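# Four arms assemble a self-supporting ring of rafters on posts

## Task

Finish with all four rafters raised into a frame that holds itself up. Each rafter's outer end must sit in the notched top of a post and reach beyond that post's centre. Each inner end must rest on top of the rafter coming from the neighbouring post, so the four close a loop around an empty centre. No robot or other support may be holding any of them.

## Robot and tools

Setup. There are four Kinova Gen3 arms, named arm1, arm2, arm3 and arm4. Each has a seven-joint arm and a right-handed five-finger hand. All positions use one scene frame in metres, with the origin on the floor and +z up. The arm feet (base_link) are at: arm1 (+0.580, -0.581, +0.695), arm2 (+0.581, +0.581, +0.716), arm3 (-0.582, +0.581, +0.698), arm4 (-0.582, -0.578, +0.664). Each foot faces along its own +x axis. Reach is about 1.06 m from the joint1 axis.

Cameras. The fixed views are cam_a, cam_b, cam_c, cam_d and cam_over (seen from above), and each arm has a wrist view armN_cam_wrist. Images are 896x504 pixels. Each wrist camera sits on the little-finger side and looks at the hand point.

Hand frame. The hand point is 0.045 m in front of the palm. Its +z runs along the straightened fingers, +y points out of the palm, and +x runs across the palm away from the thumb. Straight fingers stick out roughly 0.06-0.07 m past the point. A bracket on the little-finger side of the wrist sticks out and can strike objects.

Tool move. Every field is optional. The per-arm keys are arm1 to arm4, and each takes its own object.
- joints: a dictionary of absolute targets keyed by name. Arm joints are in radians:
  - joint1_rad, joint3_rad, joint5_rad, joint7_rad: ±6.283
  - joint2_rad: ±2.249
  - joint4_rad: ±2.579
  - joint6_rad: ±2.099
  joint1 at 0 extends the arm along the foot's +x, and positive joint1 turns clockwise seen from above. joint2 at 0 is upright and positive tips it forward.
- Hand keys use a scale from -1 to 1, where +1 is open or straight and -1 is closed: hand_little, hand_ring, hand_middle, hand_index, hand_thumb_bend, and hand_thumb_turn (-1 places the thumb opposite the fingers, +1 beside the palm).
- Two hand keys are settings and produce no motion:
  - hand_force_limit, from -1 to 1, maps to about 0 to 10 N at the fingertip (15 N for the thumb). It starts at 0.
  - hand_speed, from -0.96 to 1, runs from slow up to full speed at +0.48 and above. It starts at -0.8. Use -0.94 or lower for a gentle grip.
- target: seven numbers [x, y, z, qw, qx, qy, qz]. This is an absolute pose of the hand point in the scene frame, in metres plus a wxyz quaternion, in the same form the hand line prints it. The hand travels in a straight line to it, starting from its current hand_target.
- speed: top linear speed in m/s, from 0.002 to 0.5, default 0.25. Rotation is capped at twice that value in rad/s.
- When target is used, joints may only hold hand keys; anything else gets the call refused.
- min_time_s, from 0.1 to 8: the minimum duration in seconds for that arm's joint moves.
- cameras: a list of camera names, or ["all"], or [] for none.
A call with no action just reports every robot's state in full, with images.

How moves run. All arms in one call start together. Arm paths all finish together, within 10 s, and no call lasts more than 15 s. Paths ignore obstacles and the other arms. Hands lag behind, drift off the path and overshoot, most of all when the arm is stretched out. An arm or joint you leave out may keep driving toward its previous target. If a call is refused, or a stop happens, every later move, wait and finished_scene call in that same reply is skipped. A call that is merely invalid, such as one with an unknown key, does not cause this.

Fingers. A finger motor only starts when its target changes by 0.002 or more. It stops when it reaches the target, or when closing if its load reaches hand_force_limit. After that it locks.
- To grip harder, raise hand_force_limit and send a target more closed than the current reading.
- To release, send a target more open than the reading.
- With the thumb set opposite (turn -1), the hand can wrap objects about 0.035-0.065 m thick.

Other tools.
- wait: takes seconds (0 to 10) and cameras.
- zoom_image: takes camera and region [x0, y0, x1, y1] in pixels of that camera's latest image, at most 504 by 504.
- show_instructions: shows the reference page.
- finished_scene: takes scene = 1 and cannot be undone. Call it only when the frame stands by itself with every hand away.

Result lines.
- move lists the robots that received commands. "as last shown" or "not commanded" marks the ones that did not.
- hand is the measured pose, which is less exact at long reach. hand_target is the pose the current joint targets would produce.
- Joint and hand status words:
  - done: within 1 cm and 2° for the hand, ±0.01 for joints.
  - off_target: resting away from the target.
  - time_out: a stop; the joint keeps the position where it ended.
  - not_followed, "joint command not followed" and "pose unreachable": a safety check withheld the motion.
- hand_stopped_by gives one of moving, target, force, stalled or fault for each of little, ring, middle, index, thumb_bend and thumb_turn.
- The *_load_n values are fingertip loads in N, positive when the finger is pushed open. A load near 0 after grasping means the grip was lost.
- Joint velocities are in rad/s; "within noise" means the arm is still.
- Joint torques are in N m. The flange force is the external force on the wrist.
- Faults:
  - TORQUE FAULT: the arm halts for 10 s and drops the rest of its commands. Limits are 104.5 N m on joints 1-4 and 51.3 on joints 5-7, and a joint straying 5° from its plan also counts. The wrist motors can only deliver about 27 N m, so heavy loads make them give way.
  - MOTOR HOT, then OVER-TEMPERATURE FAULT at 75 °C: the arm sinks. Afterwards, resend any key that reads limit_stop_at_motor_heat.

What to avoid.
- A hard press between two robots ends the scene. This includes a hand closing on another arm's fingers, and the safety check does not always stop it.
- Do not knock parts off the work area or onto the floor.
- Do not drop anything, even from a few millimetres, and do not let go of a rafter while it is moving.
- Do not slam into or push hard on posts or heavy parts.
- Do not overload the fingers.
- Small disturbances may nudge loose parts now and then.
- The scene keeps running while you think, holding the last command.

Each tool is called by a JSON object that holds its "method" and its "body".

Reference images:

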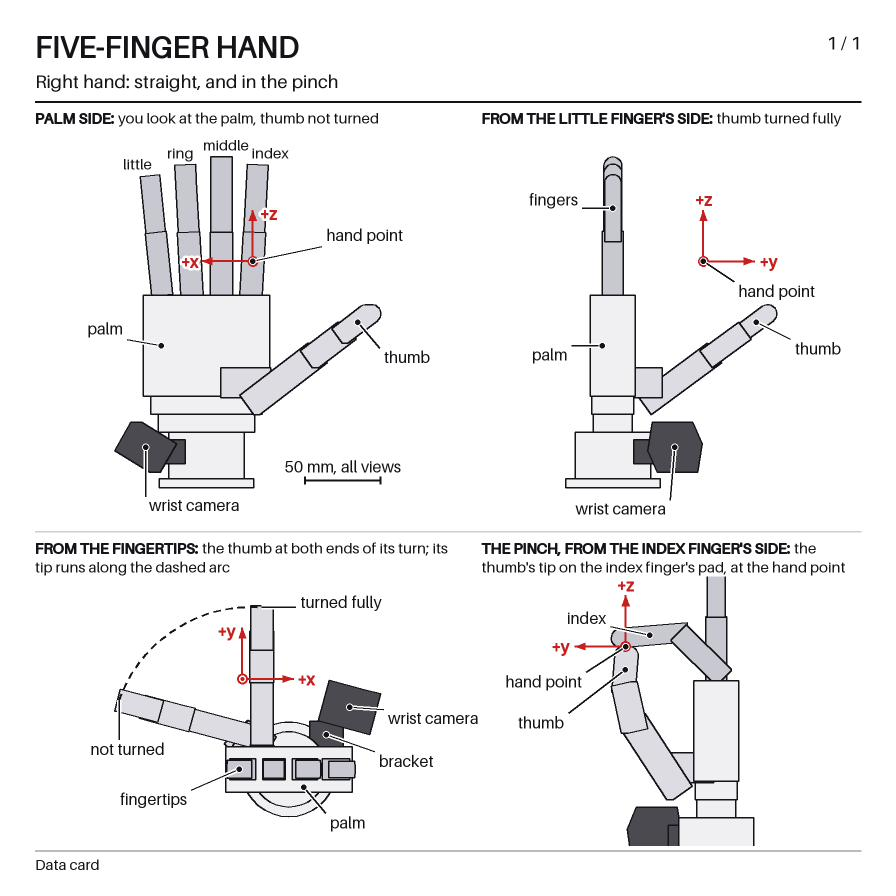

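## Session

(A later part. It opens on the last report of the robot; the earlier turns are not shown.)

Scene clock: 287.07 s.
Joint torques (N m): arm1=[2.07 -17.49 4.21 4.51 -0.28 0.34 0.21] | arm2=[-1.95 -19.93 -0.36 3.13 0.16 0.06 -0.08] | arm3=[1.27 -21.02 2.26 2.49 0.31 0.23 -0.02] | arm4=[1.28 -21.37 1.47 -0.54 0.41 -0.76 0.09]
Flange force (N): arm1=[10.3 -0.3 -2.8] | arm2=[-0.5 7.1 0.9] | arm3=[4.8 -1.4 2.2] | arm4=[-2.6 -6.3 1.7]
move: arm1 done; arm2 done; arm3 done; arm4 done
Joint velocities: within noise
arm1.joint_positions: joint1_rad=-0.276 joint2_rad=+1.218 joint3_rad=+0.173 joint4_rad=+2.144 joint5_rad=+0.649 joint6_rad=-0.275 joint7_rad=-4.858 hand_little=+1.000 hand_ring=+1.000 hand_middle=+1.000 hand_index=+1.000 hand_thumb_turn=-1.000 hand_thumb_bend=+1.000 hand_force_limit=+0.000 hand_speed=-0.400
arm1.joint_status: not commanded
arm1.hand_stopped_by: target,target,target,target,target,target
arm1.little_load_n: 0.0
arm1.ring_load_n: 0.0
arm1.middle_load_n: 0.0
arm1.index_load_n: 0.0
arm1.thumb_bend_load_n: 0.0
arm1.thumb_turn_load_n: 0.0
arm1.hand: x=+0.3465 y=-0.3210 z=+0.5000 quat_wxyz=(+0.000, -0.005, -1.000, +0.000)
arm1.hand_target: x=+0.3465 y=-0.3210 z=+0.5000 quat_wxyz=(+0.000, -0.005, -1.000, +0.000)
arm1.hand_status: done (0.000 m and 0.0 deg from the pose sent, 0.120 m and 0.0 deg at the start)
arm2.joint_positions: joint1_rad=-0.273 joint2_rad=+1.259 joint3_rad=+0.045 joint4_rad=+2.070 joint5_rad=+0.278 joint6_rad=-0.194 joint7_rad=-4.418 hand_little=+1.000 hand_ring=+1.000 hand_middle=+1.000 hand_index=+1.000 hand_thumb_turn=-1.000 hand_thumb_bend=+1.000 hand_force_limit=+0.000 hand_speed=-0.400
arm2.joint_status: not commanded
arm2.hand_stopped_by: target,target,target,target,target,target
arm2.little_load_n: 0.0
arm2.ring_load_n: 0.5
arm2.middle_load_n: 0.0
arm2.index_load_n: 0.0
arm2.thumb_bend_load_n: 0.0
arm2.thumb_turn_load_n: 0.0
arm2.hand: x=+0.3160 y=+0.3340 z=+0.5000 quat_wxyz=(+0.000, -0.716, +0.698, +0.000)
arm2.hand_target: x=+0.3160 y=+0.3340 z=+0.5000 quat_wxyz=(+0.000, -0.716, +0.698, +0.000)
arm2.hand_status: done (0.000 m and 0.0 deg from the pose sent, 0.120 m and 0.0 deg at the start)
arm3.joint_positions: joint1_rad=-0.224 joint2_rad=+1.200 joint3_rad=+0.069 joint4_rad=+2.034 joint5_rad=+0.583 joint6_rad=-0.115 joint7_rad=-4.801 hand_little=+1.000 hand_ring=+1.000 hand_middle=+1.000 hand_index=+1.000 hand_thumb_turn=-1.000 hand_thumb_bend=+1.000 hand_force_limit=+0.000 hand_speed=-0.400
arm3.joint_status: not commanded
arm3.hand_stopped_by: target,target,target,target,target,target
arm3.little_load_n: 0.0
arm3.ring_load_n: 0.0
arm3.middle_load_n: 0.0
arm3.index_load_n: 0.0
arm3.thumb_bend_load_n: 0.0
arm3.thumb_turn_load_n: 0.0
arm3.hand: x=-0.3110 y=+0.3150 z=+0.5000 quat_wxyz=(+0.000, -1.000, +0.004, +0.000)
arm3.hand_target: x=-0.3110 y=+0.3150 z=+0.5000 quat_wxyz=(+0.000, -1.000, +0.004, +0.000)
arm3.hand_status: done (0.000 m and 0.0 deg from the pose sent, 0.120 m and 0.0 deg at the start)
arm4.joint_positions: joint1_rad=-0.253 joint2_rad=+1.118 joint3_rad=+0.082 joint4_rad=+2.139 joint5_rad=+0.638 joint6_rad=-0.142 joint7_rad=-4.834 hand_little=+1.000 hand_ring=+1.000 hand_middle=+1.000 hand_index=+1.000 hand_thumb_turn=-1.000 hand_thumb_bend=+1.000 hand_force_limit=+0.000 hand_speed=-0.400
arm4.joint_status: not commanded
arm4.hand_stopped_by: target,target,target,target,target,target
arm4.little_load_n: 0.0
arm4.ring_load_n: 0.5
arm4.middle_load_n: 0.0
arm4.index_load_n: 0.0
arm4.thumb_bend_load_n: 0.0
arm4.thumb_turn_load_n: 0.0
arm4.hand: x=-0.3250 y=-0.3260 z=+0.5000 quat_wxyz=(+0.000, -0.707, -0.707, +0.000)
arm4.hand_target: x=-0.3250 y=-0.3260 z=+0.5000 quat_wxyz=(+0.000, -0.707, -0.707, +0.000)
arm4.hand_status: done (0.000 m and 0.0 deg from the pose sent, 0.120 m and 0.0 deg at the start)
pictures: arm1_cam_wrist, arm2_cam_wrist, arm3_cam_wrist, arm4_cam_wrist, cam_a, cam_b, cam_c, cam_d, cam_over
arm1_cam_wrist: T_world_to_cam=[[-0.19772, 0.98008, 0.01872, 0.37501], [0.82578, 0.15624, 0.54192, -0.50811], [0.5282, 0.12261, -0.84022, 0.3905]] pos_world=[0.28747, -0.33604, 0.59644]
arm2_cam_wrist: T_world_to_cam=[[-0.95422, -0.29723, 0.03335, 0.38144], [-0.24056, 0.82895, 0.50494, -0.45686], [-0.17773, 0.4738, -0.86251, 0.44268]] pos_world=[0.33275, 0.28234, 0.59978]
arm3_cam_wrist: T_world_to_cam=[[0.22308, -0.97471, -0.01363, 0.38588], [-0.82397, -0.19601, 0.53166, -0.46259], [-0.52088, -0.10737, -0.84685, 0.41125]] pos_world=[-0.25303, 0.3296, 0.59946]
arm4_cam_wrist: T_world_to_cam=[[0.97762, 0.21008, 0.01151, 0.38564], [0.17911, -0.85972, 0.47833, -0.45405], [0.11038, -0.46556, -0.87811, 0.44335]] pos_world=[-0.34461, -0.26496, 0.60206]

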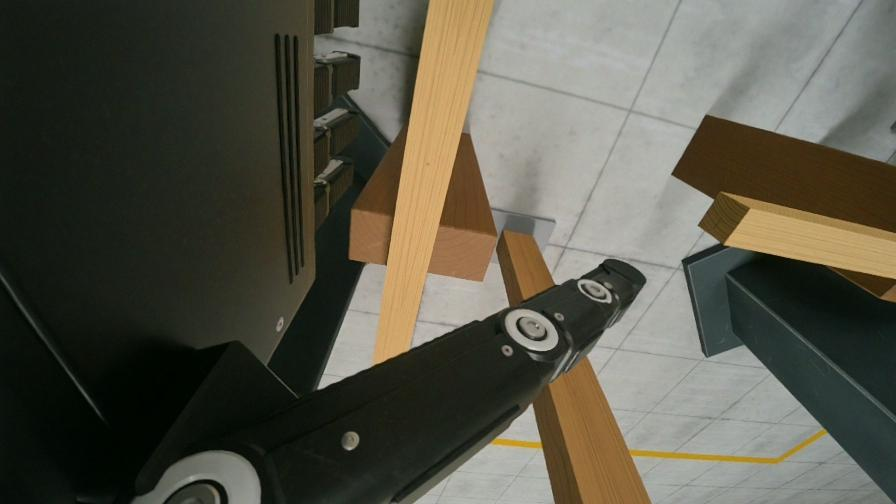

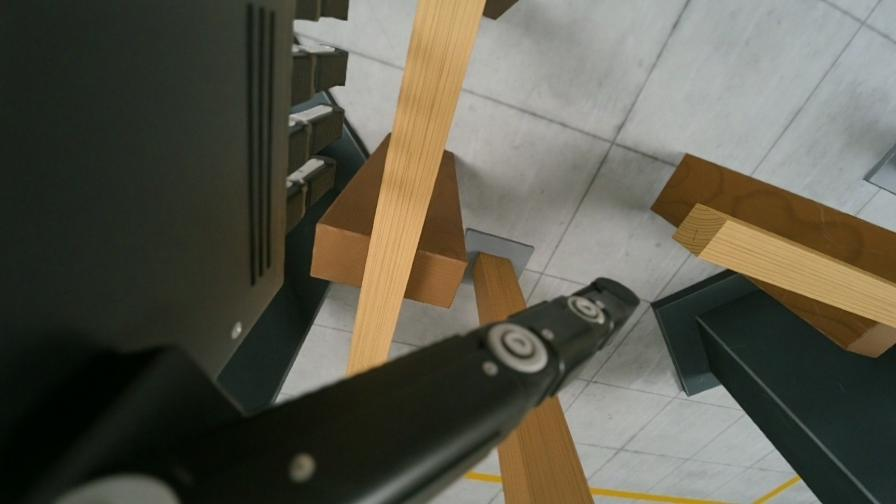

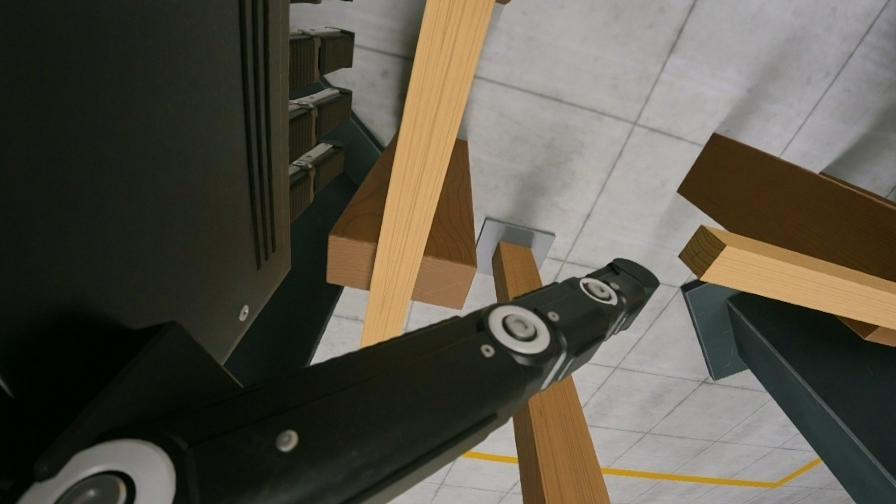

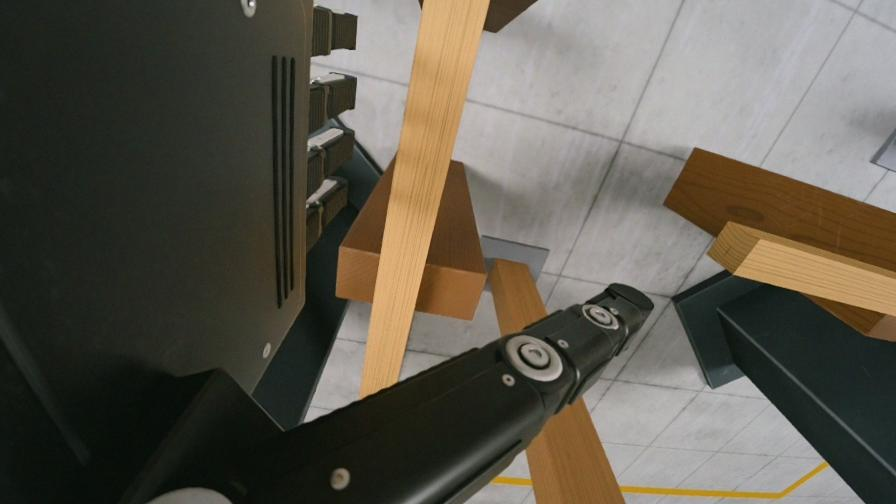

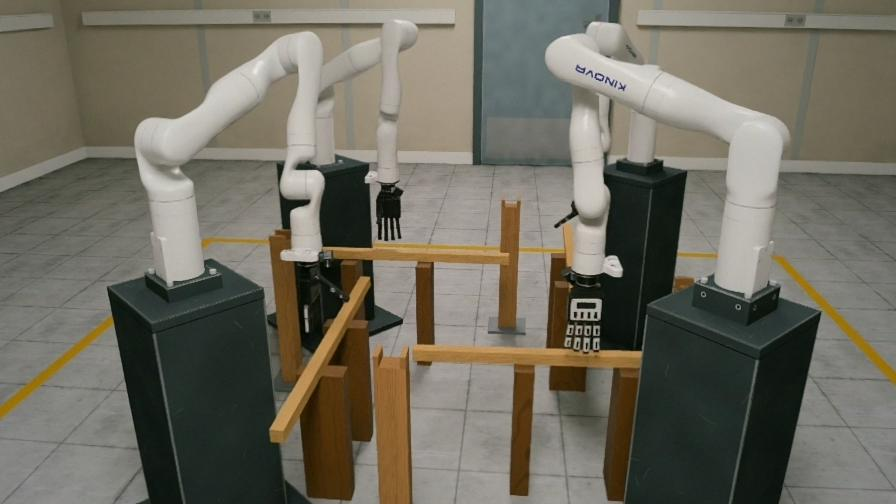

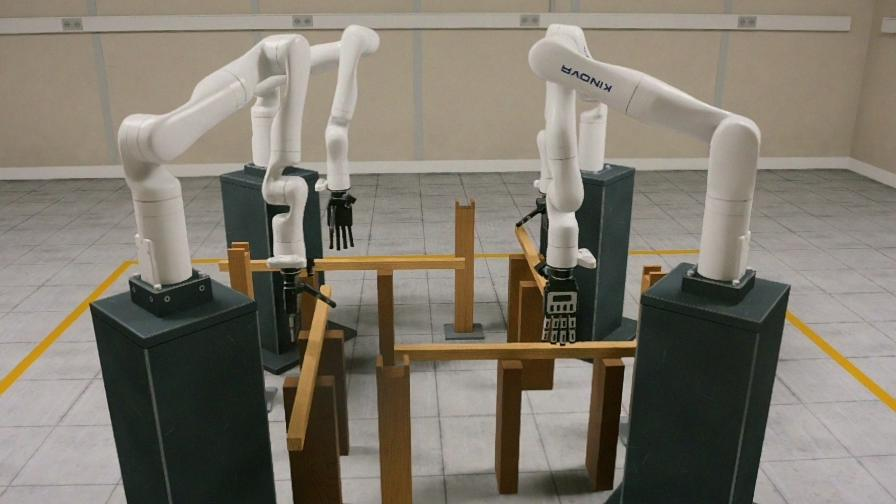

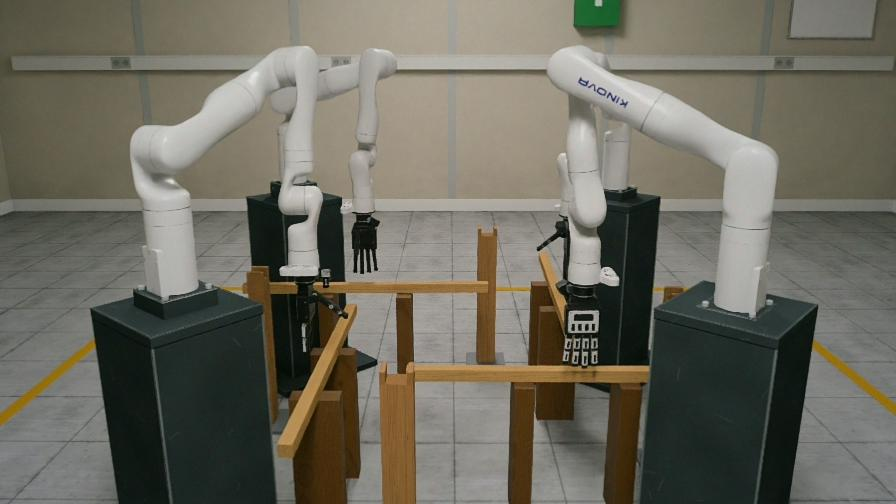

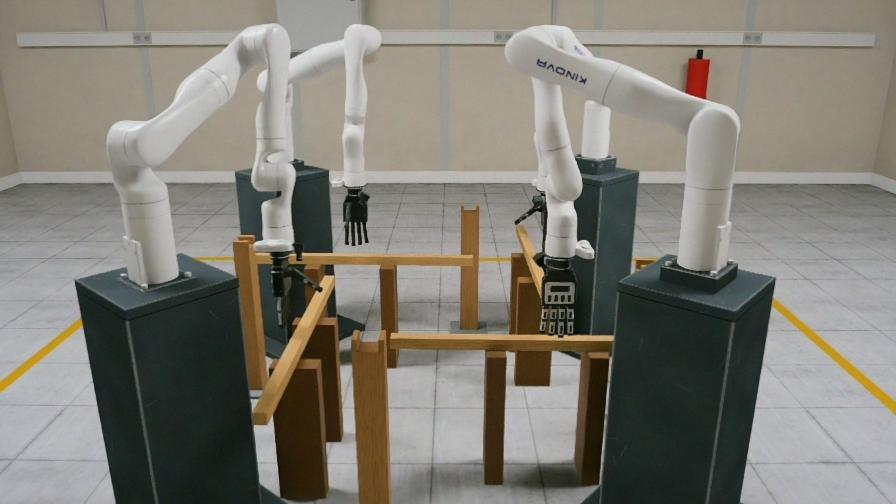

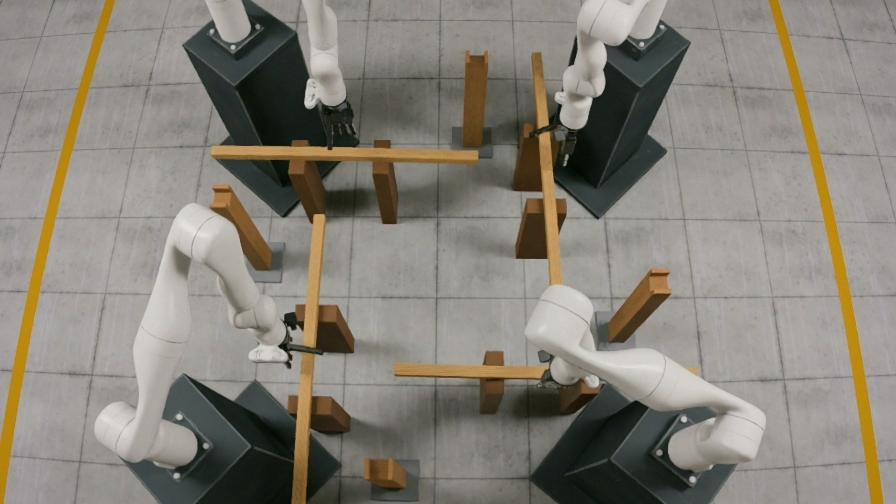

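{"method": "move", "body": {"arm1": {"target":[0.3465,-0.319,0.395,0,0.0054,1,0],"speed":0.08}, "arm2": {"target":[0.319,0.334,0.395,0,0.7158,-0.6984,0],"speed":0.08}, "arm3": {"target":[-0.311,0.315,0.395,0,1,-0.0045,0],"speed":0.08}, "arm4": {"target":[-0.325,-0.326,0.395,0,0.7071,0.7071,0],"speed":0.08}, "cameras": ["all"]}}

{"method": "zoom_image", "body": {"camera": "cam_a", "region": [250, 200, 650, 450]}}

{"method": "zoom_image", "body": {"camera": "cam_b", "region": [250, 200, 650, 450]}}

{"method": "zoom_image", "body": {"camera": "cam_c", "region": [250, 220, 650, 470]}}

{"method": "zoom_image", "body": {"camera": "cam_d", "region": [250, 200, 650, 450]}}

Scene clock: 323.37 s.
Joint torques (N m): arm1=[2.02 -17.97 4.77 5.55 -0.27 0.33 0.23] | arm2=[-1.91 -20.21 -0.11 4 0.18 0 -0.07] | arm3=[1.31 -21.5 2.85 3.54 0.3 0.23 0] | arm4=[1.29 -22.04 2.3 0.89 0.39 -0.78 0.06]
Flange force (N): arm1=[9.5 -0.8 0.1] | arm2=[0.0 7.1 1.8] | arm3=[4.3 -1.8 3.2] | arm4=[-2.7 -6.1 0.3]
move: arm1 done; arm2 done; arm3 done; arm4 done
Joint velocities: within noise
arm1.joint_positions: joint1_rad=-0.307 joint2_rad=+1.498 joint3_rad=+0.197 joint4_rad=+1.954 joint5_rad=+0.577 joint6_rad=-0.371 joint7_rad=-4.850 hand_little=+1.000 hand_ring=+1.000 hand_middle=+1.000 hand_index=+1.000 hand_thumb_turn=-1.000 hand_thumb_bend=+1.000 hand_force_limit=+0.000 hand_speed=-0.400
arm1.joint_status: not commanded
arm1.hand_stopped_by: target,target,target,target,target,target
arm1.little_load_n: 0.0
arm1.ring_load_n: 0.0
arm1.middle_load_n: 0.0
arm1.index_load_n: 0.0
arm1.thumb_bend_load_n: 0.0
arm1.thumb_turn_load_n: 0.0
arm1.hand: x=+0.3465 y=-0.3190 z=+0.3950 quat_wxyz=(+0.000, -0.005, -1.000, +0.000)
arm1.hand_target: x=+0.3465 y=-0.3190 z=+0.3950 quat_wxyz=(+0.000, -0.005, -1.000, +0.000)
arm1.hand_status: done (0.000 m and 0.0 deg from the pose sent, 0.105 m and 0.0 deg at the start)
arm2.joint_positions: joint1_rad=-0.296 joint2_rad=+1.527 joint3_rad=+0.056 joint4_rad=+1.877 joint5_rad=+0.252 joint6_rad=-0.269 joint7_rad=-4.423 hand_little=+1.000 hand_ring=+1.000 hand_middle=+1.000 hand_index=+1.000 hand_thumb_turn=-1.000 hand_thumb_bend=+1.000 hand_force_limit=+0.000 hand_speed=-0.400
arm2.joint_status: not commanded
arm2.hand_stopped_by: target,target,target,target,target,target
arm2.little_load_n: 0.0
arm2.ring_load_n: 0.0
arm2.middle_load_n: 0.0
arm2.index_load_n: 0.0
arm2.thumb_bend_load_n: 0.0
arm2.thumb_turn_load_n: 0.0
arm2.hand: x=+0.3190 y=+0.3340 z=+0.3950 quat_wxyz=(+0.000, -0.716, +0.698, +0.000)
arm2.hand_target: x=+0.3190 y=+0.3340 z=+0.3950 quat_wxyz=(+0.000, -0.716, +0.698, +0.000)
arm2.hand_status: done (0.000 m and 0.0 deg from the pose sent, 0.105 m and 0.0 deg at the start)
arm3.joint_positions: joint1_rad=-0.264 joint2_rad=+1.471 joint3_rad=+0.113 joint4_rad=+1.853 joint5_rad=+0.541 joint6_rad=-0.217 joint7_rad=-4.805 hand_little=+1.000 hand_ring=+1.000 hand_middle=+1.000 hand_index=+1.000 hand_thumb_turn=-1.000 hand_thumb_bend=+1.000 hand_force_limit=+0.000 hand_speed=-0.400
arm3.joint_status: not commanded
arm3.hand_stopped_by: target,target,target,target,target,target
arm3.little_load_n: 0.0
arm3.ring_load_n: 0.0
arm3.middle_load_n: 0.0
arm3.index_load_n: 0.0
arm3.thumb_bend_load_n: 0.0
arm3.thumb_turn_load_n: 0.0
arm3.hand: x=-0.3110 y=+0.3150 z=+0.3950 quat_wxyz=(+0.000, -1.000, +0.005, +0.000)
arm3.hand_target: x=-0.3110 y=+0.3150 z=+0.3950 quat_wxyz=(+0.000, -1.000, +0.005, +0.000)
arm3.hand_status: done (0.000 m and 0.0 deg from the pose sent, 0.105 m and 0.0 deg at the start)
arm4.joint_positions: joint1_rad=-0.315 joint2_rad=+1.407 joint3_rad=+0.146 joint4_rad=+1.980 joint5_rad=+0.570 joint6_rad=-0.288 joint7_rad=-4.826 hand_little=+1.000 hand_ring=+1.000 hand_middle=+1.000 hand_index=+1.000 hand_thumb_turn=-1.000 hand_thumb_bend=+1.000 hand_force_limit=+0.000 hand_speed=-0.400
arm4.joint_status: not commanded
arm4.hand_stopped_by: target,target,target,target,target,target
arm4.little_load_n: 0.0
arm4.ring_load_n: 0.0
arm4.middle_load_n: 0.0
arm4.index_load_n: 0.0
arm4.thumb_bend_load_n: 0.0
arm4.thumb_turn_load_n: 0.0
arm4.hand: x=-0.3250 y=-0.3260 z=+0.3950 quat_wxyz=(+0.000, -0.707, -0.707, +0.000)
arm4.hand_target: x=-0.3250 y=-0.3260 z=+0.3950 quat_wxyz=(+0.000, -0.707, -0.707, +0.000)
arm4.hand_status: done (0.000 m and 0.0 deg from the pose sent, 0.105 m and 0.0 deg at the start)
pictures: arm1_cam_wrist, arm2_cam_wrist, arm3_cam_wrist, arm4_cam_wrist, cam_a, cam_b, cam_c, cam_d, cam_over
arm1_cam_wrist: T_world_to_cam=[[-0.19772, 0.98008, 0.01872, 0.375], [0.82578, 0.15624, 0.54192, -0.45143], [0.5282, 0.12261, -0.84022, 0.30209]] pos_world=[0.28737, -0.33404, 0.49144]
arm2_cam_wrist: T_world_to_cam=[[-0.95425, -0.29715, 0.0334, 0.38776], [-0.24047, 0.82898, 0.50494, -0.40316], [-0.17773, 0.47381, -0.86251, 0.35265]] pos_world=[0.33575, 0.28234, 0.49478]
arm3_cam_wrist: T_world_to_cam=[[0.22308, -0.97471, -0.01363, 0.38444], [-0.82397, -0.19601, 0.53166, -0.40676], [-0.52088, -0.10737, -0.84685, 0.32233]] pos_world=[-0.25303, 0.3296, 0.49446]
arm4_cam_wrist: T_world_to_cam=[[0.97762, 0.21007, 0.01149, 0.38685], [0.1791, -0.85968, 0.4784, -0.40386], [0.11037, -0.46564, -0.87807, 0.35111]] pos_world=[-0.34461, -0.26496, 0.49706]

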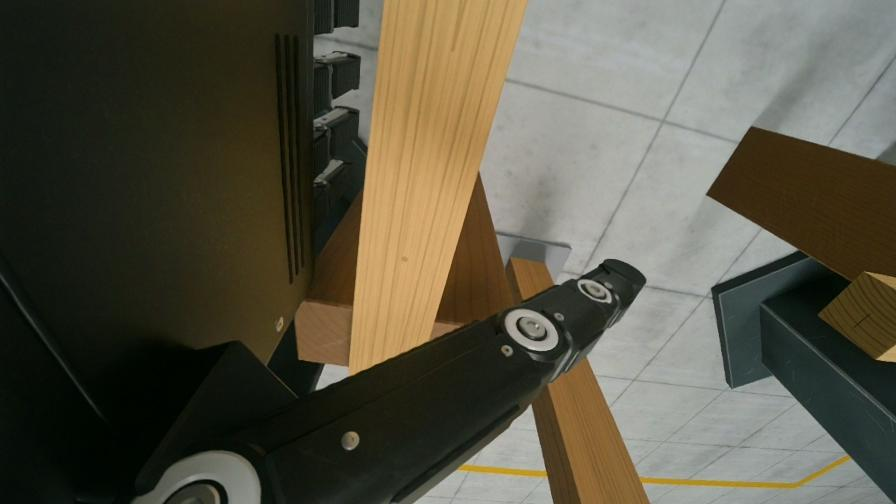

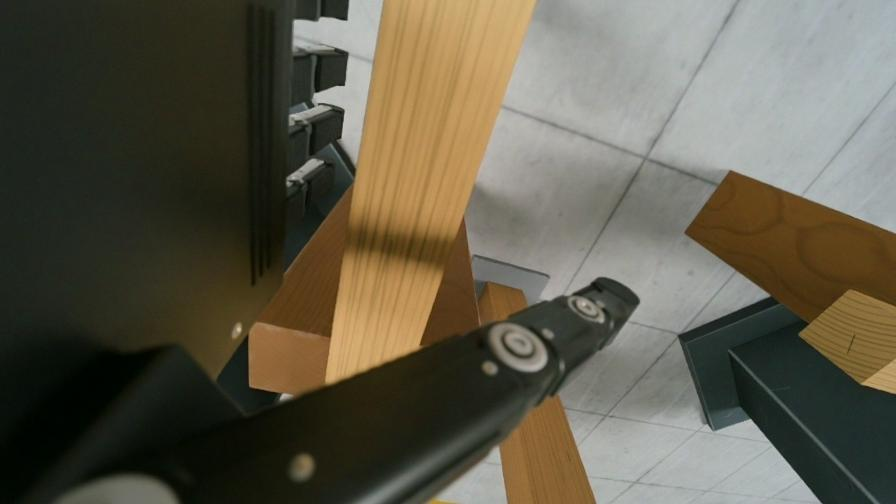

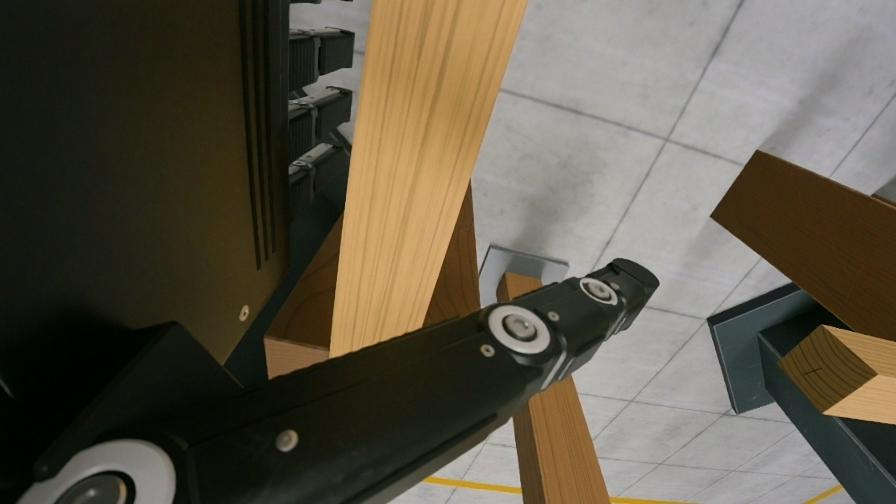

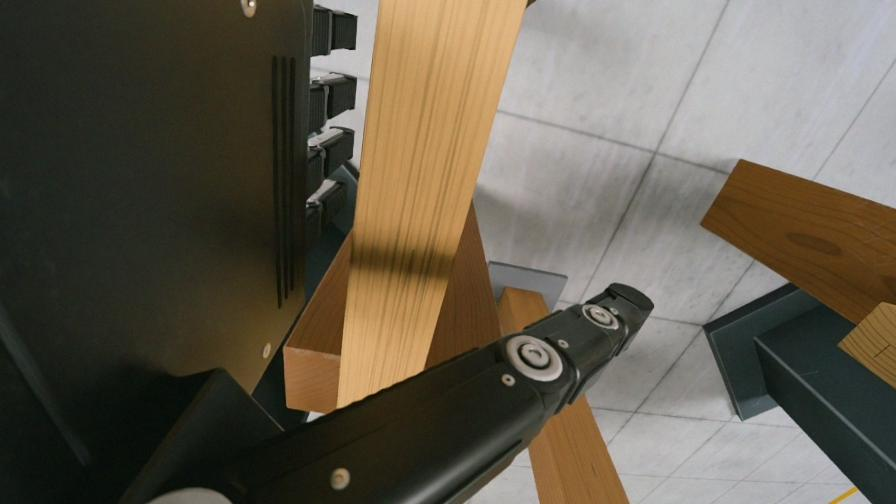

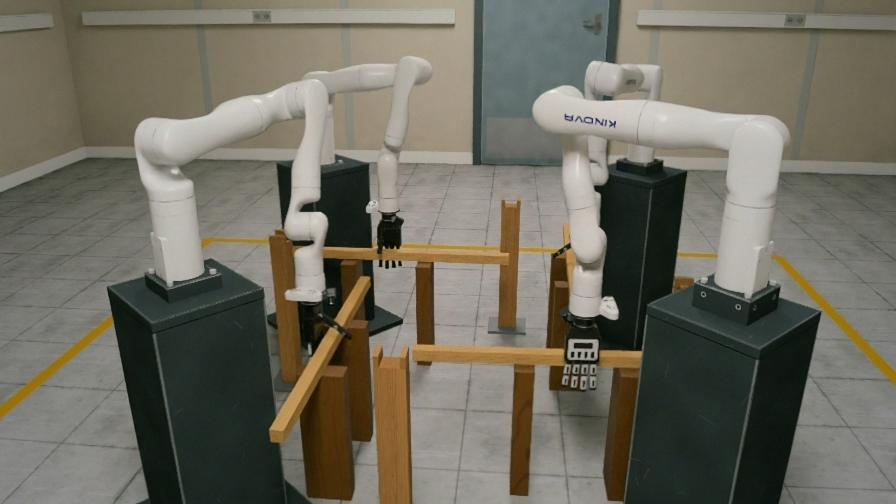

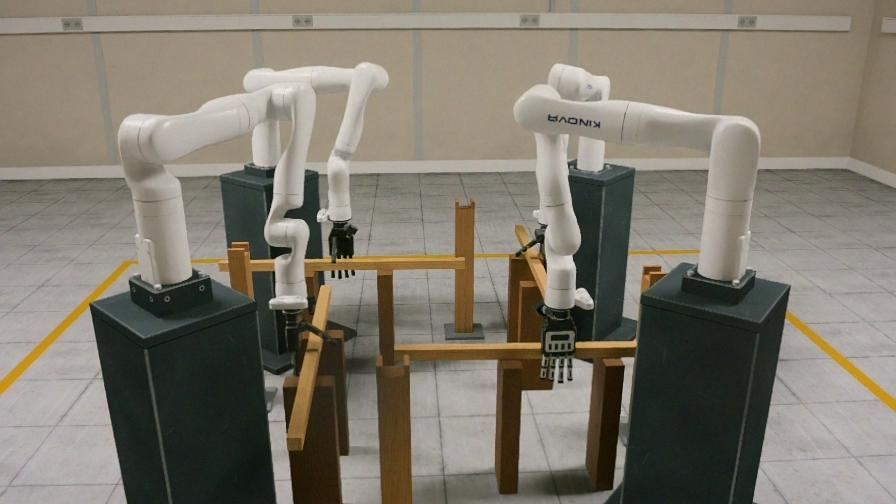

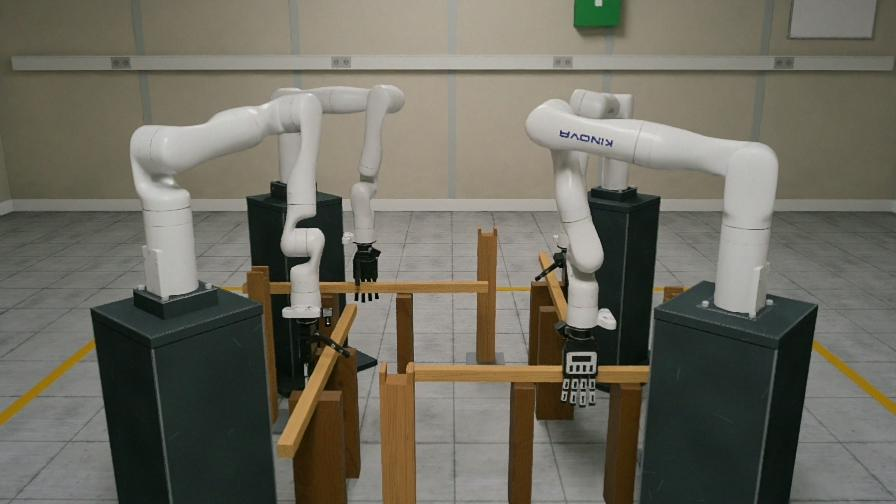

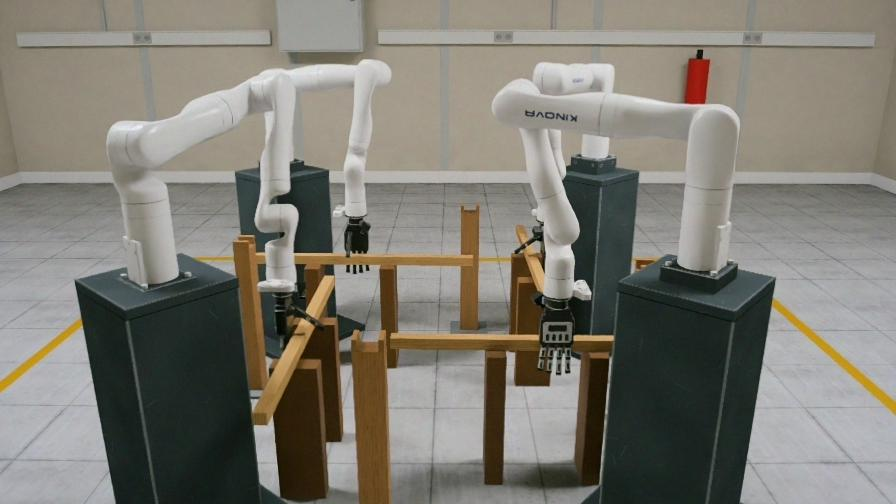

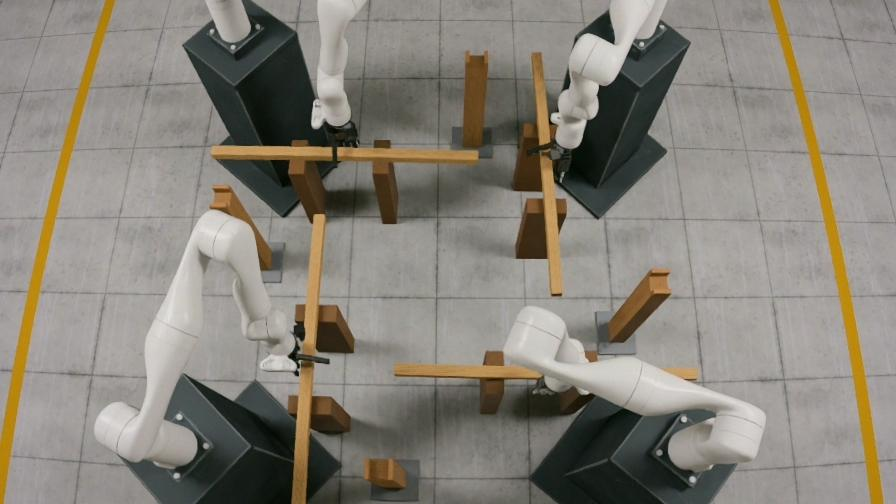

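Scaled by 1.260 from the camera's image (finer frame: 1280x720).

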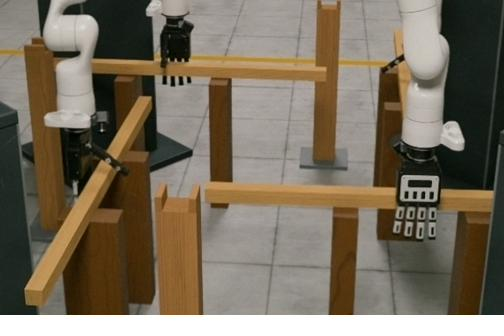

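Scaled by 1.260 from the camera's image (finer frame: 1280x720).

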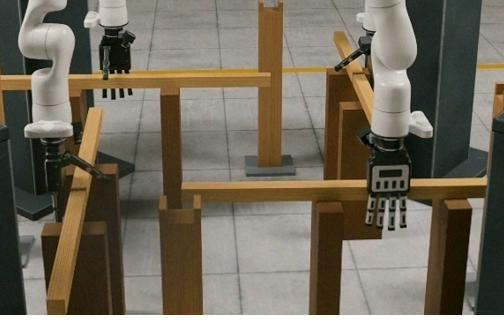

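Scaled by 1.260 from the camera's image (finer frame: 1280x720).

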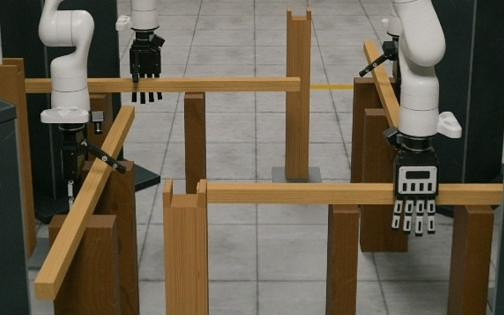

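Scaled by 1.260 from the camera's image (finer frame: 1280x720).

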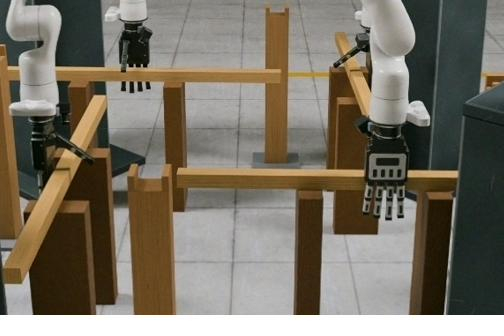

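{"method": "move", "body": {"arm1": {"joints":{"hand_speed":-0.93,"hand_force_limit":-0.6,"hand_little":0.05,"hand_ring":0.05,"hand_middle":0.05,"hand_index":0.05}}, "arm2": {"joints":{"hand_speed":-0.93,"hand_force_limit":-0.6,"hand_little":0.05,"hand_ring":0.05,"hand_middle":0.05,"hand_index":0.05}}, "arm3": {"joints":{"hand_speed":-0.93,"hand_force_limit":-0.6,"hand_little":0.05,"hand_ring":0.05,"hand_middle":0.05,"hand_index":0.05}}, "arm4": {"joints":{"hand_speed":-0.93,"hand_force_limit":-0.6,"hand_little":0.05,"hand_ring":0.05,"hand_middle":0.05,"hand_index":0.05}}, "cameras": ["cam_a","cam_b","cam_c","cam_d"]}}

{"method": "zoom_image", "body": {"camera": "cam_a", "region": [280, 280, 400, 380]}}

{"method": "zoom_image", "body": {"camera": "cam_c", "region": [280, 290, 400, 390]}}

Scene clock: 337.67 s.
Joint torques (N m): arm1=[2.18 -18.42 5.02 5.5 -0.29 0.36 0.22] | arm2=[-1.94 -20.86 0.16 3.92 0.21 0.04 -0.04] | arm3=[1.37 -22.11 3.25 3.44 0.31 0.27 -0.01] | arm4=[1.39 -22.52 2.58 0.9 0.4 -0.76 0.1]
Flange force (N): arm1=[9.2 -1.5 1.1] | arm2=[-0.5 6.7 3.2] | arm3=[4.2 -2.3 4.5] | arm4=[-2.6 -6.5 1.6]
move: arm1 done; arm2 done; arm3 done; arm4 done
Joint velocities: within noise
arm1.joint_positions: joint1_rad=-0.307 joint2_rad=+1.498 joint3_rad=+0.197 joint4_rad=+1.954 joint5_rad=+0.577 joint6_rad=-0.371 joint7_rad=-4.850 hand_little=+0.050 hand_ring=+0.050 hand_middle=+0.050 hand_index=+0.050 hand_thumb_turn=-1.000 hand_thumb_bend=+1.000 hand_force_limit=-0.600 hand_speed=-0.930
arm1.joint_status: all done
arm1.hand_stopped_by: target,target,target,target,target,target
arm1.little_load_n: 0.0
arm1.ring_load_n: 0.0
arm1.middle_load_n: 0.0
arm1.index_load_n: 1.0
arm1.thumb_bend_load_n: 0.0
arm1.thumb_turn_load_n: 0.0
arm1.hand: x=+0.3465 y=-0.3190 z=+0.3950 quat_wxyz=(+0.000, -0.005, -1.000, +0.000)
arm1.hand_target: x=+0.3465 y=-0.3190 z=+0.3950 quat_wxyz=(+0.000, -0.005, -1.000, +0.000)
arm1.hand_status: not commanded
arm2.joint_positions: joint1_rad=-0.296 joint2_rad=+1.527 joint3_rad=+0.056 joint4_rad=+1.877 joint5_rad=+0.252 joint6_rad=-0.269 joint7_rad=-4.423 hand_little=+0.050 hand_ring=+0.050 hand_middle=+0.050 hand_index=+0.050 hand_thumb_turn=-1.000 hand_thumb_bend=+1.000 hand_force_limit=-0.600 hand_speed=-0.930
arm2.joint_status: all done
arm2.hand_stopped_by: target,target,target,target,target,target
arm2.little_load_n: 0.0
arm2.ring_load_n: 0.0
arm2.middle_load_n: 0.5
arm2.index_load_n: 1.0
arm2.thumb_bend_load_n: 0.0
arm2.thumb_turn_load_n: 0.0
arm2.hand: x=+0.3190 y=+0.3340 z=+0.3950 quat_wxyz=(+0.000, -0.716, +0.698, +0.000)
arm2.hand_target: x=+0.3190 y=+0.3340 z=+0.3950 quat_wxyz=(+0.000, -0.716, +0.698, +0.000)
arm2.hand_status: not commanded
arm3.joint_positions: joint1_rad=-0.264 joint2_rad=+1.471 joint3_rad=+0.113 joint4_rad=+1.853 joint5_rad=+0.541 joint6_rad=-0.217 joint7_rad=-4.805 hand_little=+0.050 hand_ring=+0.050 hand_middle=+0.050 hand_index=+0.050 hand_thumb_turn=-1.000 hand_thumb_bend=+1.000 hand_force_limit=-0.600 hand_speed=-0.930
arm3.joint_status: all done
arm3.hand_stopped_by: target,target,target,target,target,target
arm3.little_load_n: 0.0
arm3.ring_load_n: 0.0
arm3.middle_load_n: 0.0
arm3.index_load_n: 0.5
arm3.thumb_bend_load_n: 0.0
arm3.thumb_turn_load_n: 0.5
arm3.hand: x=-0.3110 y=+0.3150 z=+0.3950 quat_wxyz=(+0.000, -1.000, +0.005, +0.000)
arm3.hand_target: x=-0.3110 y=+0.3150 z=+0.3950 quat_wxyz=(+0.000, -1.000, +0.005, +0.000)
arm3.hand_status: not commanded
arm4.joint_positions: joint1_rad=-0.315 joint2_rad=+1.407 joint3_rad=+0.146 joint4_rad=+1.980 joint5_rad=+0.570 joint6_rad=-0.288 joint7_rad=-4.826 hand_little=+0.050 hand_ring=+0.050 hand_middle=+0.050 hand_index=+0.050 hand_thumb_turn=-1.000 hand_thumb_bend=+1.000 hand_force_limit=-0.600 hand_speed=-0.930
arm4.joint_status: all done
arm4.hand_stopped_by: target,target,target,target,target,target
arm4.little_load_n: 0.0
arm4.ring_load_n: 0.0
arm4.middle_load_n: 0.0
arm4.index_load_n: 1.0
arm4.thumb_bend_load_n: -0.5
arm4.thumb_turn_load_n: 0.0
arm4.hand: x=-0.3250 y=-0.3260 z=+0.3950 quat_wxyz=(+0.000, -0.707, -0.707, +0.000)
arm4.hand_target: x=-0.3250 y=-0.3260 z=+0.3950 quat_wxyz=(+0.000, -0.707, -0.707, +0.000)
arm4.hand_status: not commanded

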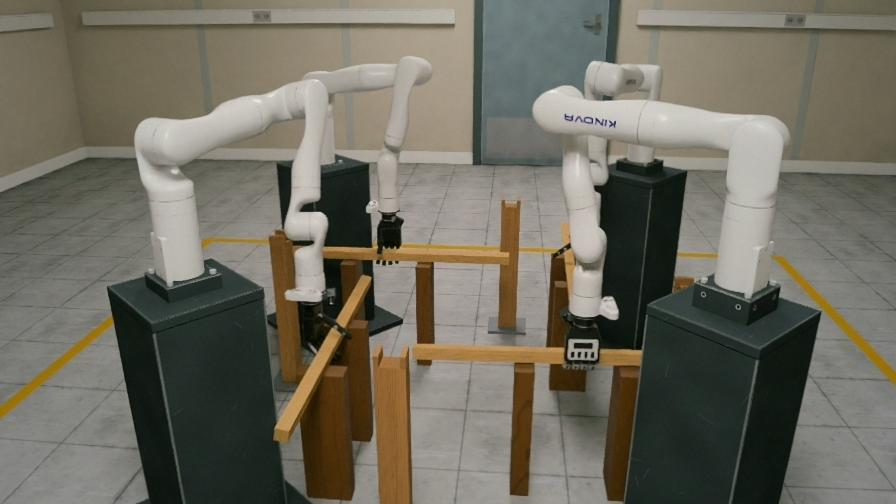

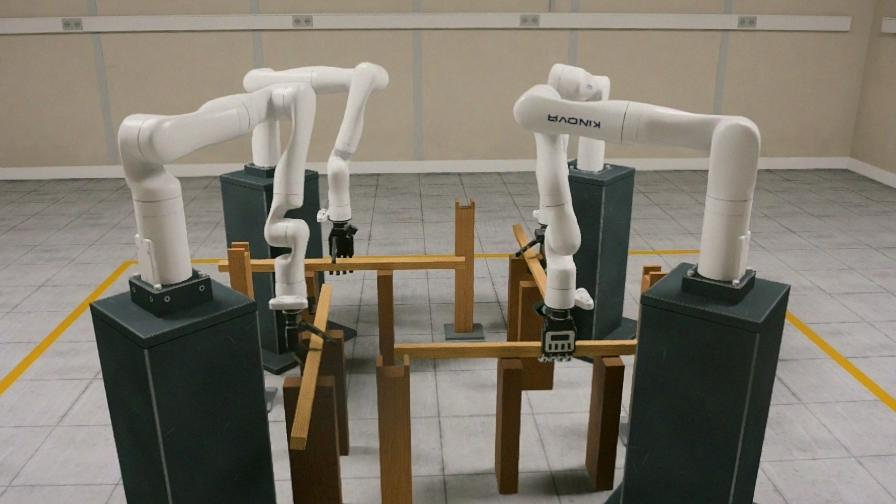

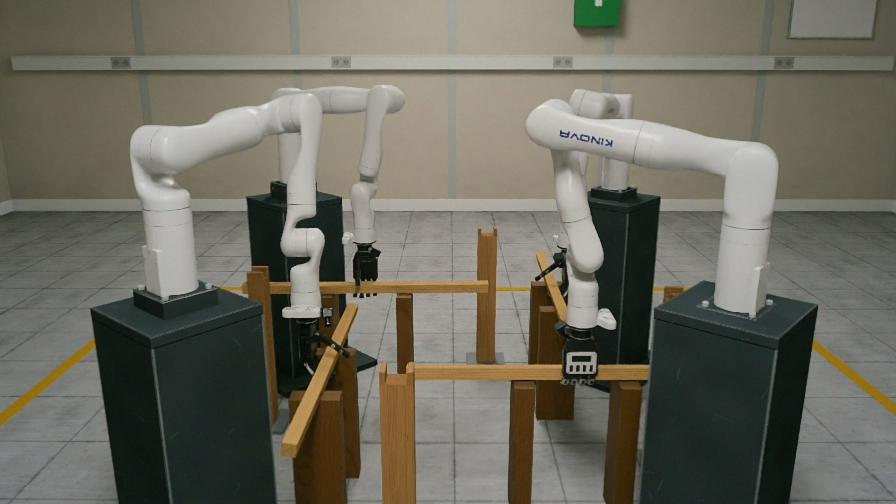

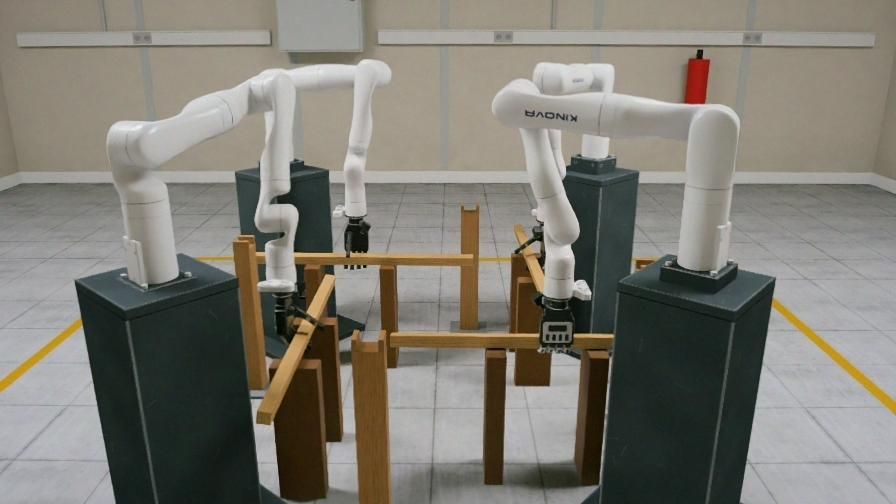

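Scaled by 4.200 from the camera's image (finer frame: 1280x720).

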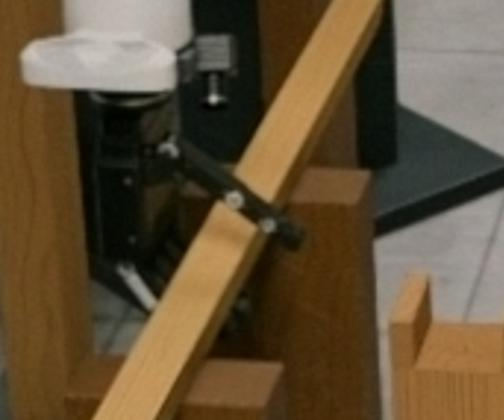

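Scaled by 4.200 from the camera's image (finer frame: 1280x720).

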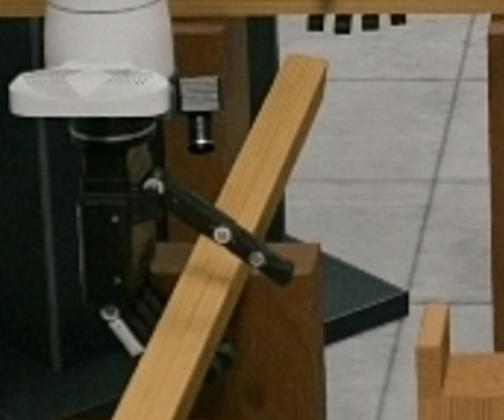

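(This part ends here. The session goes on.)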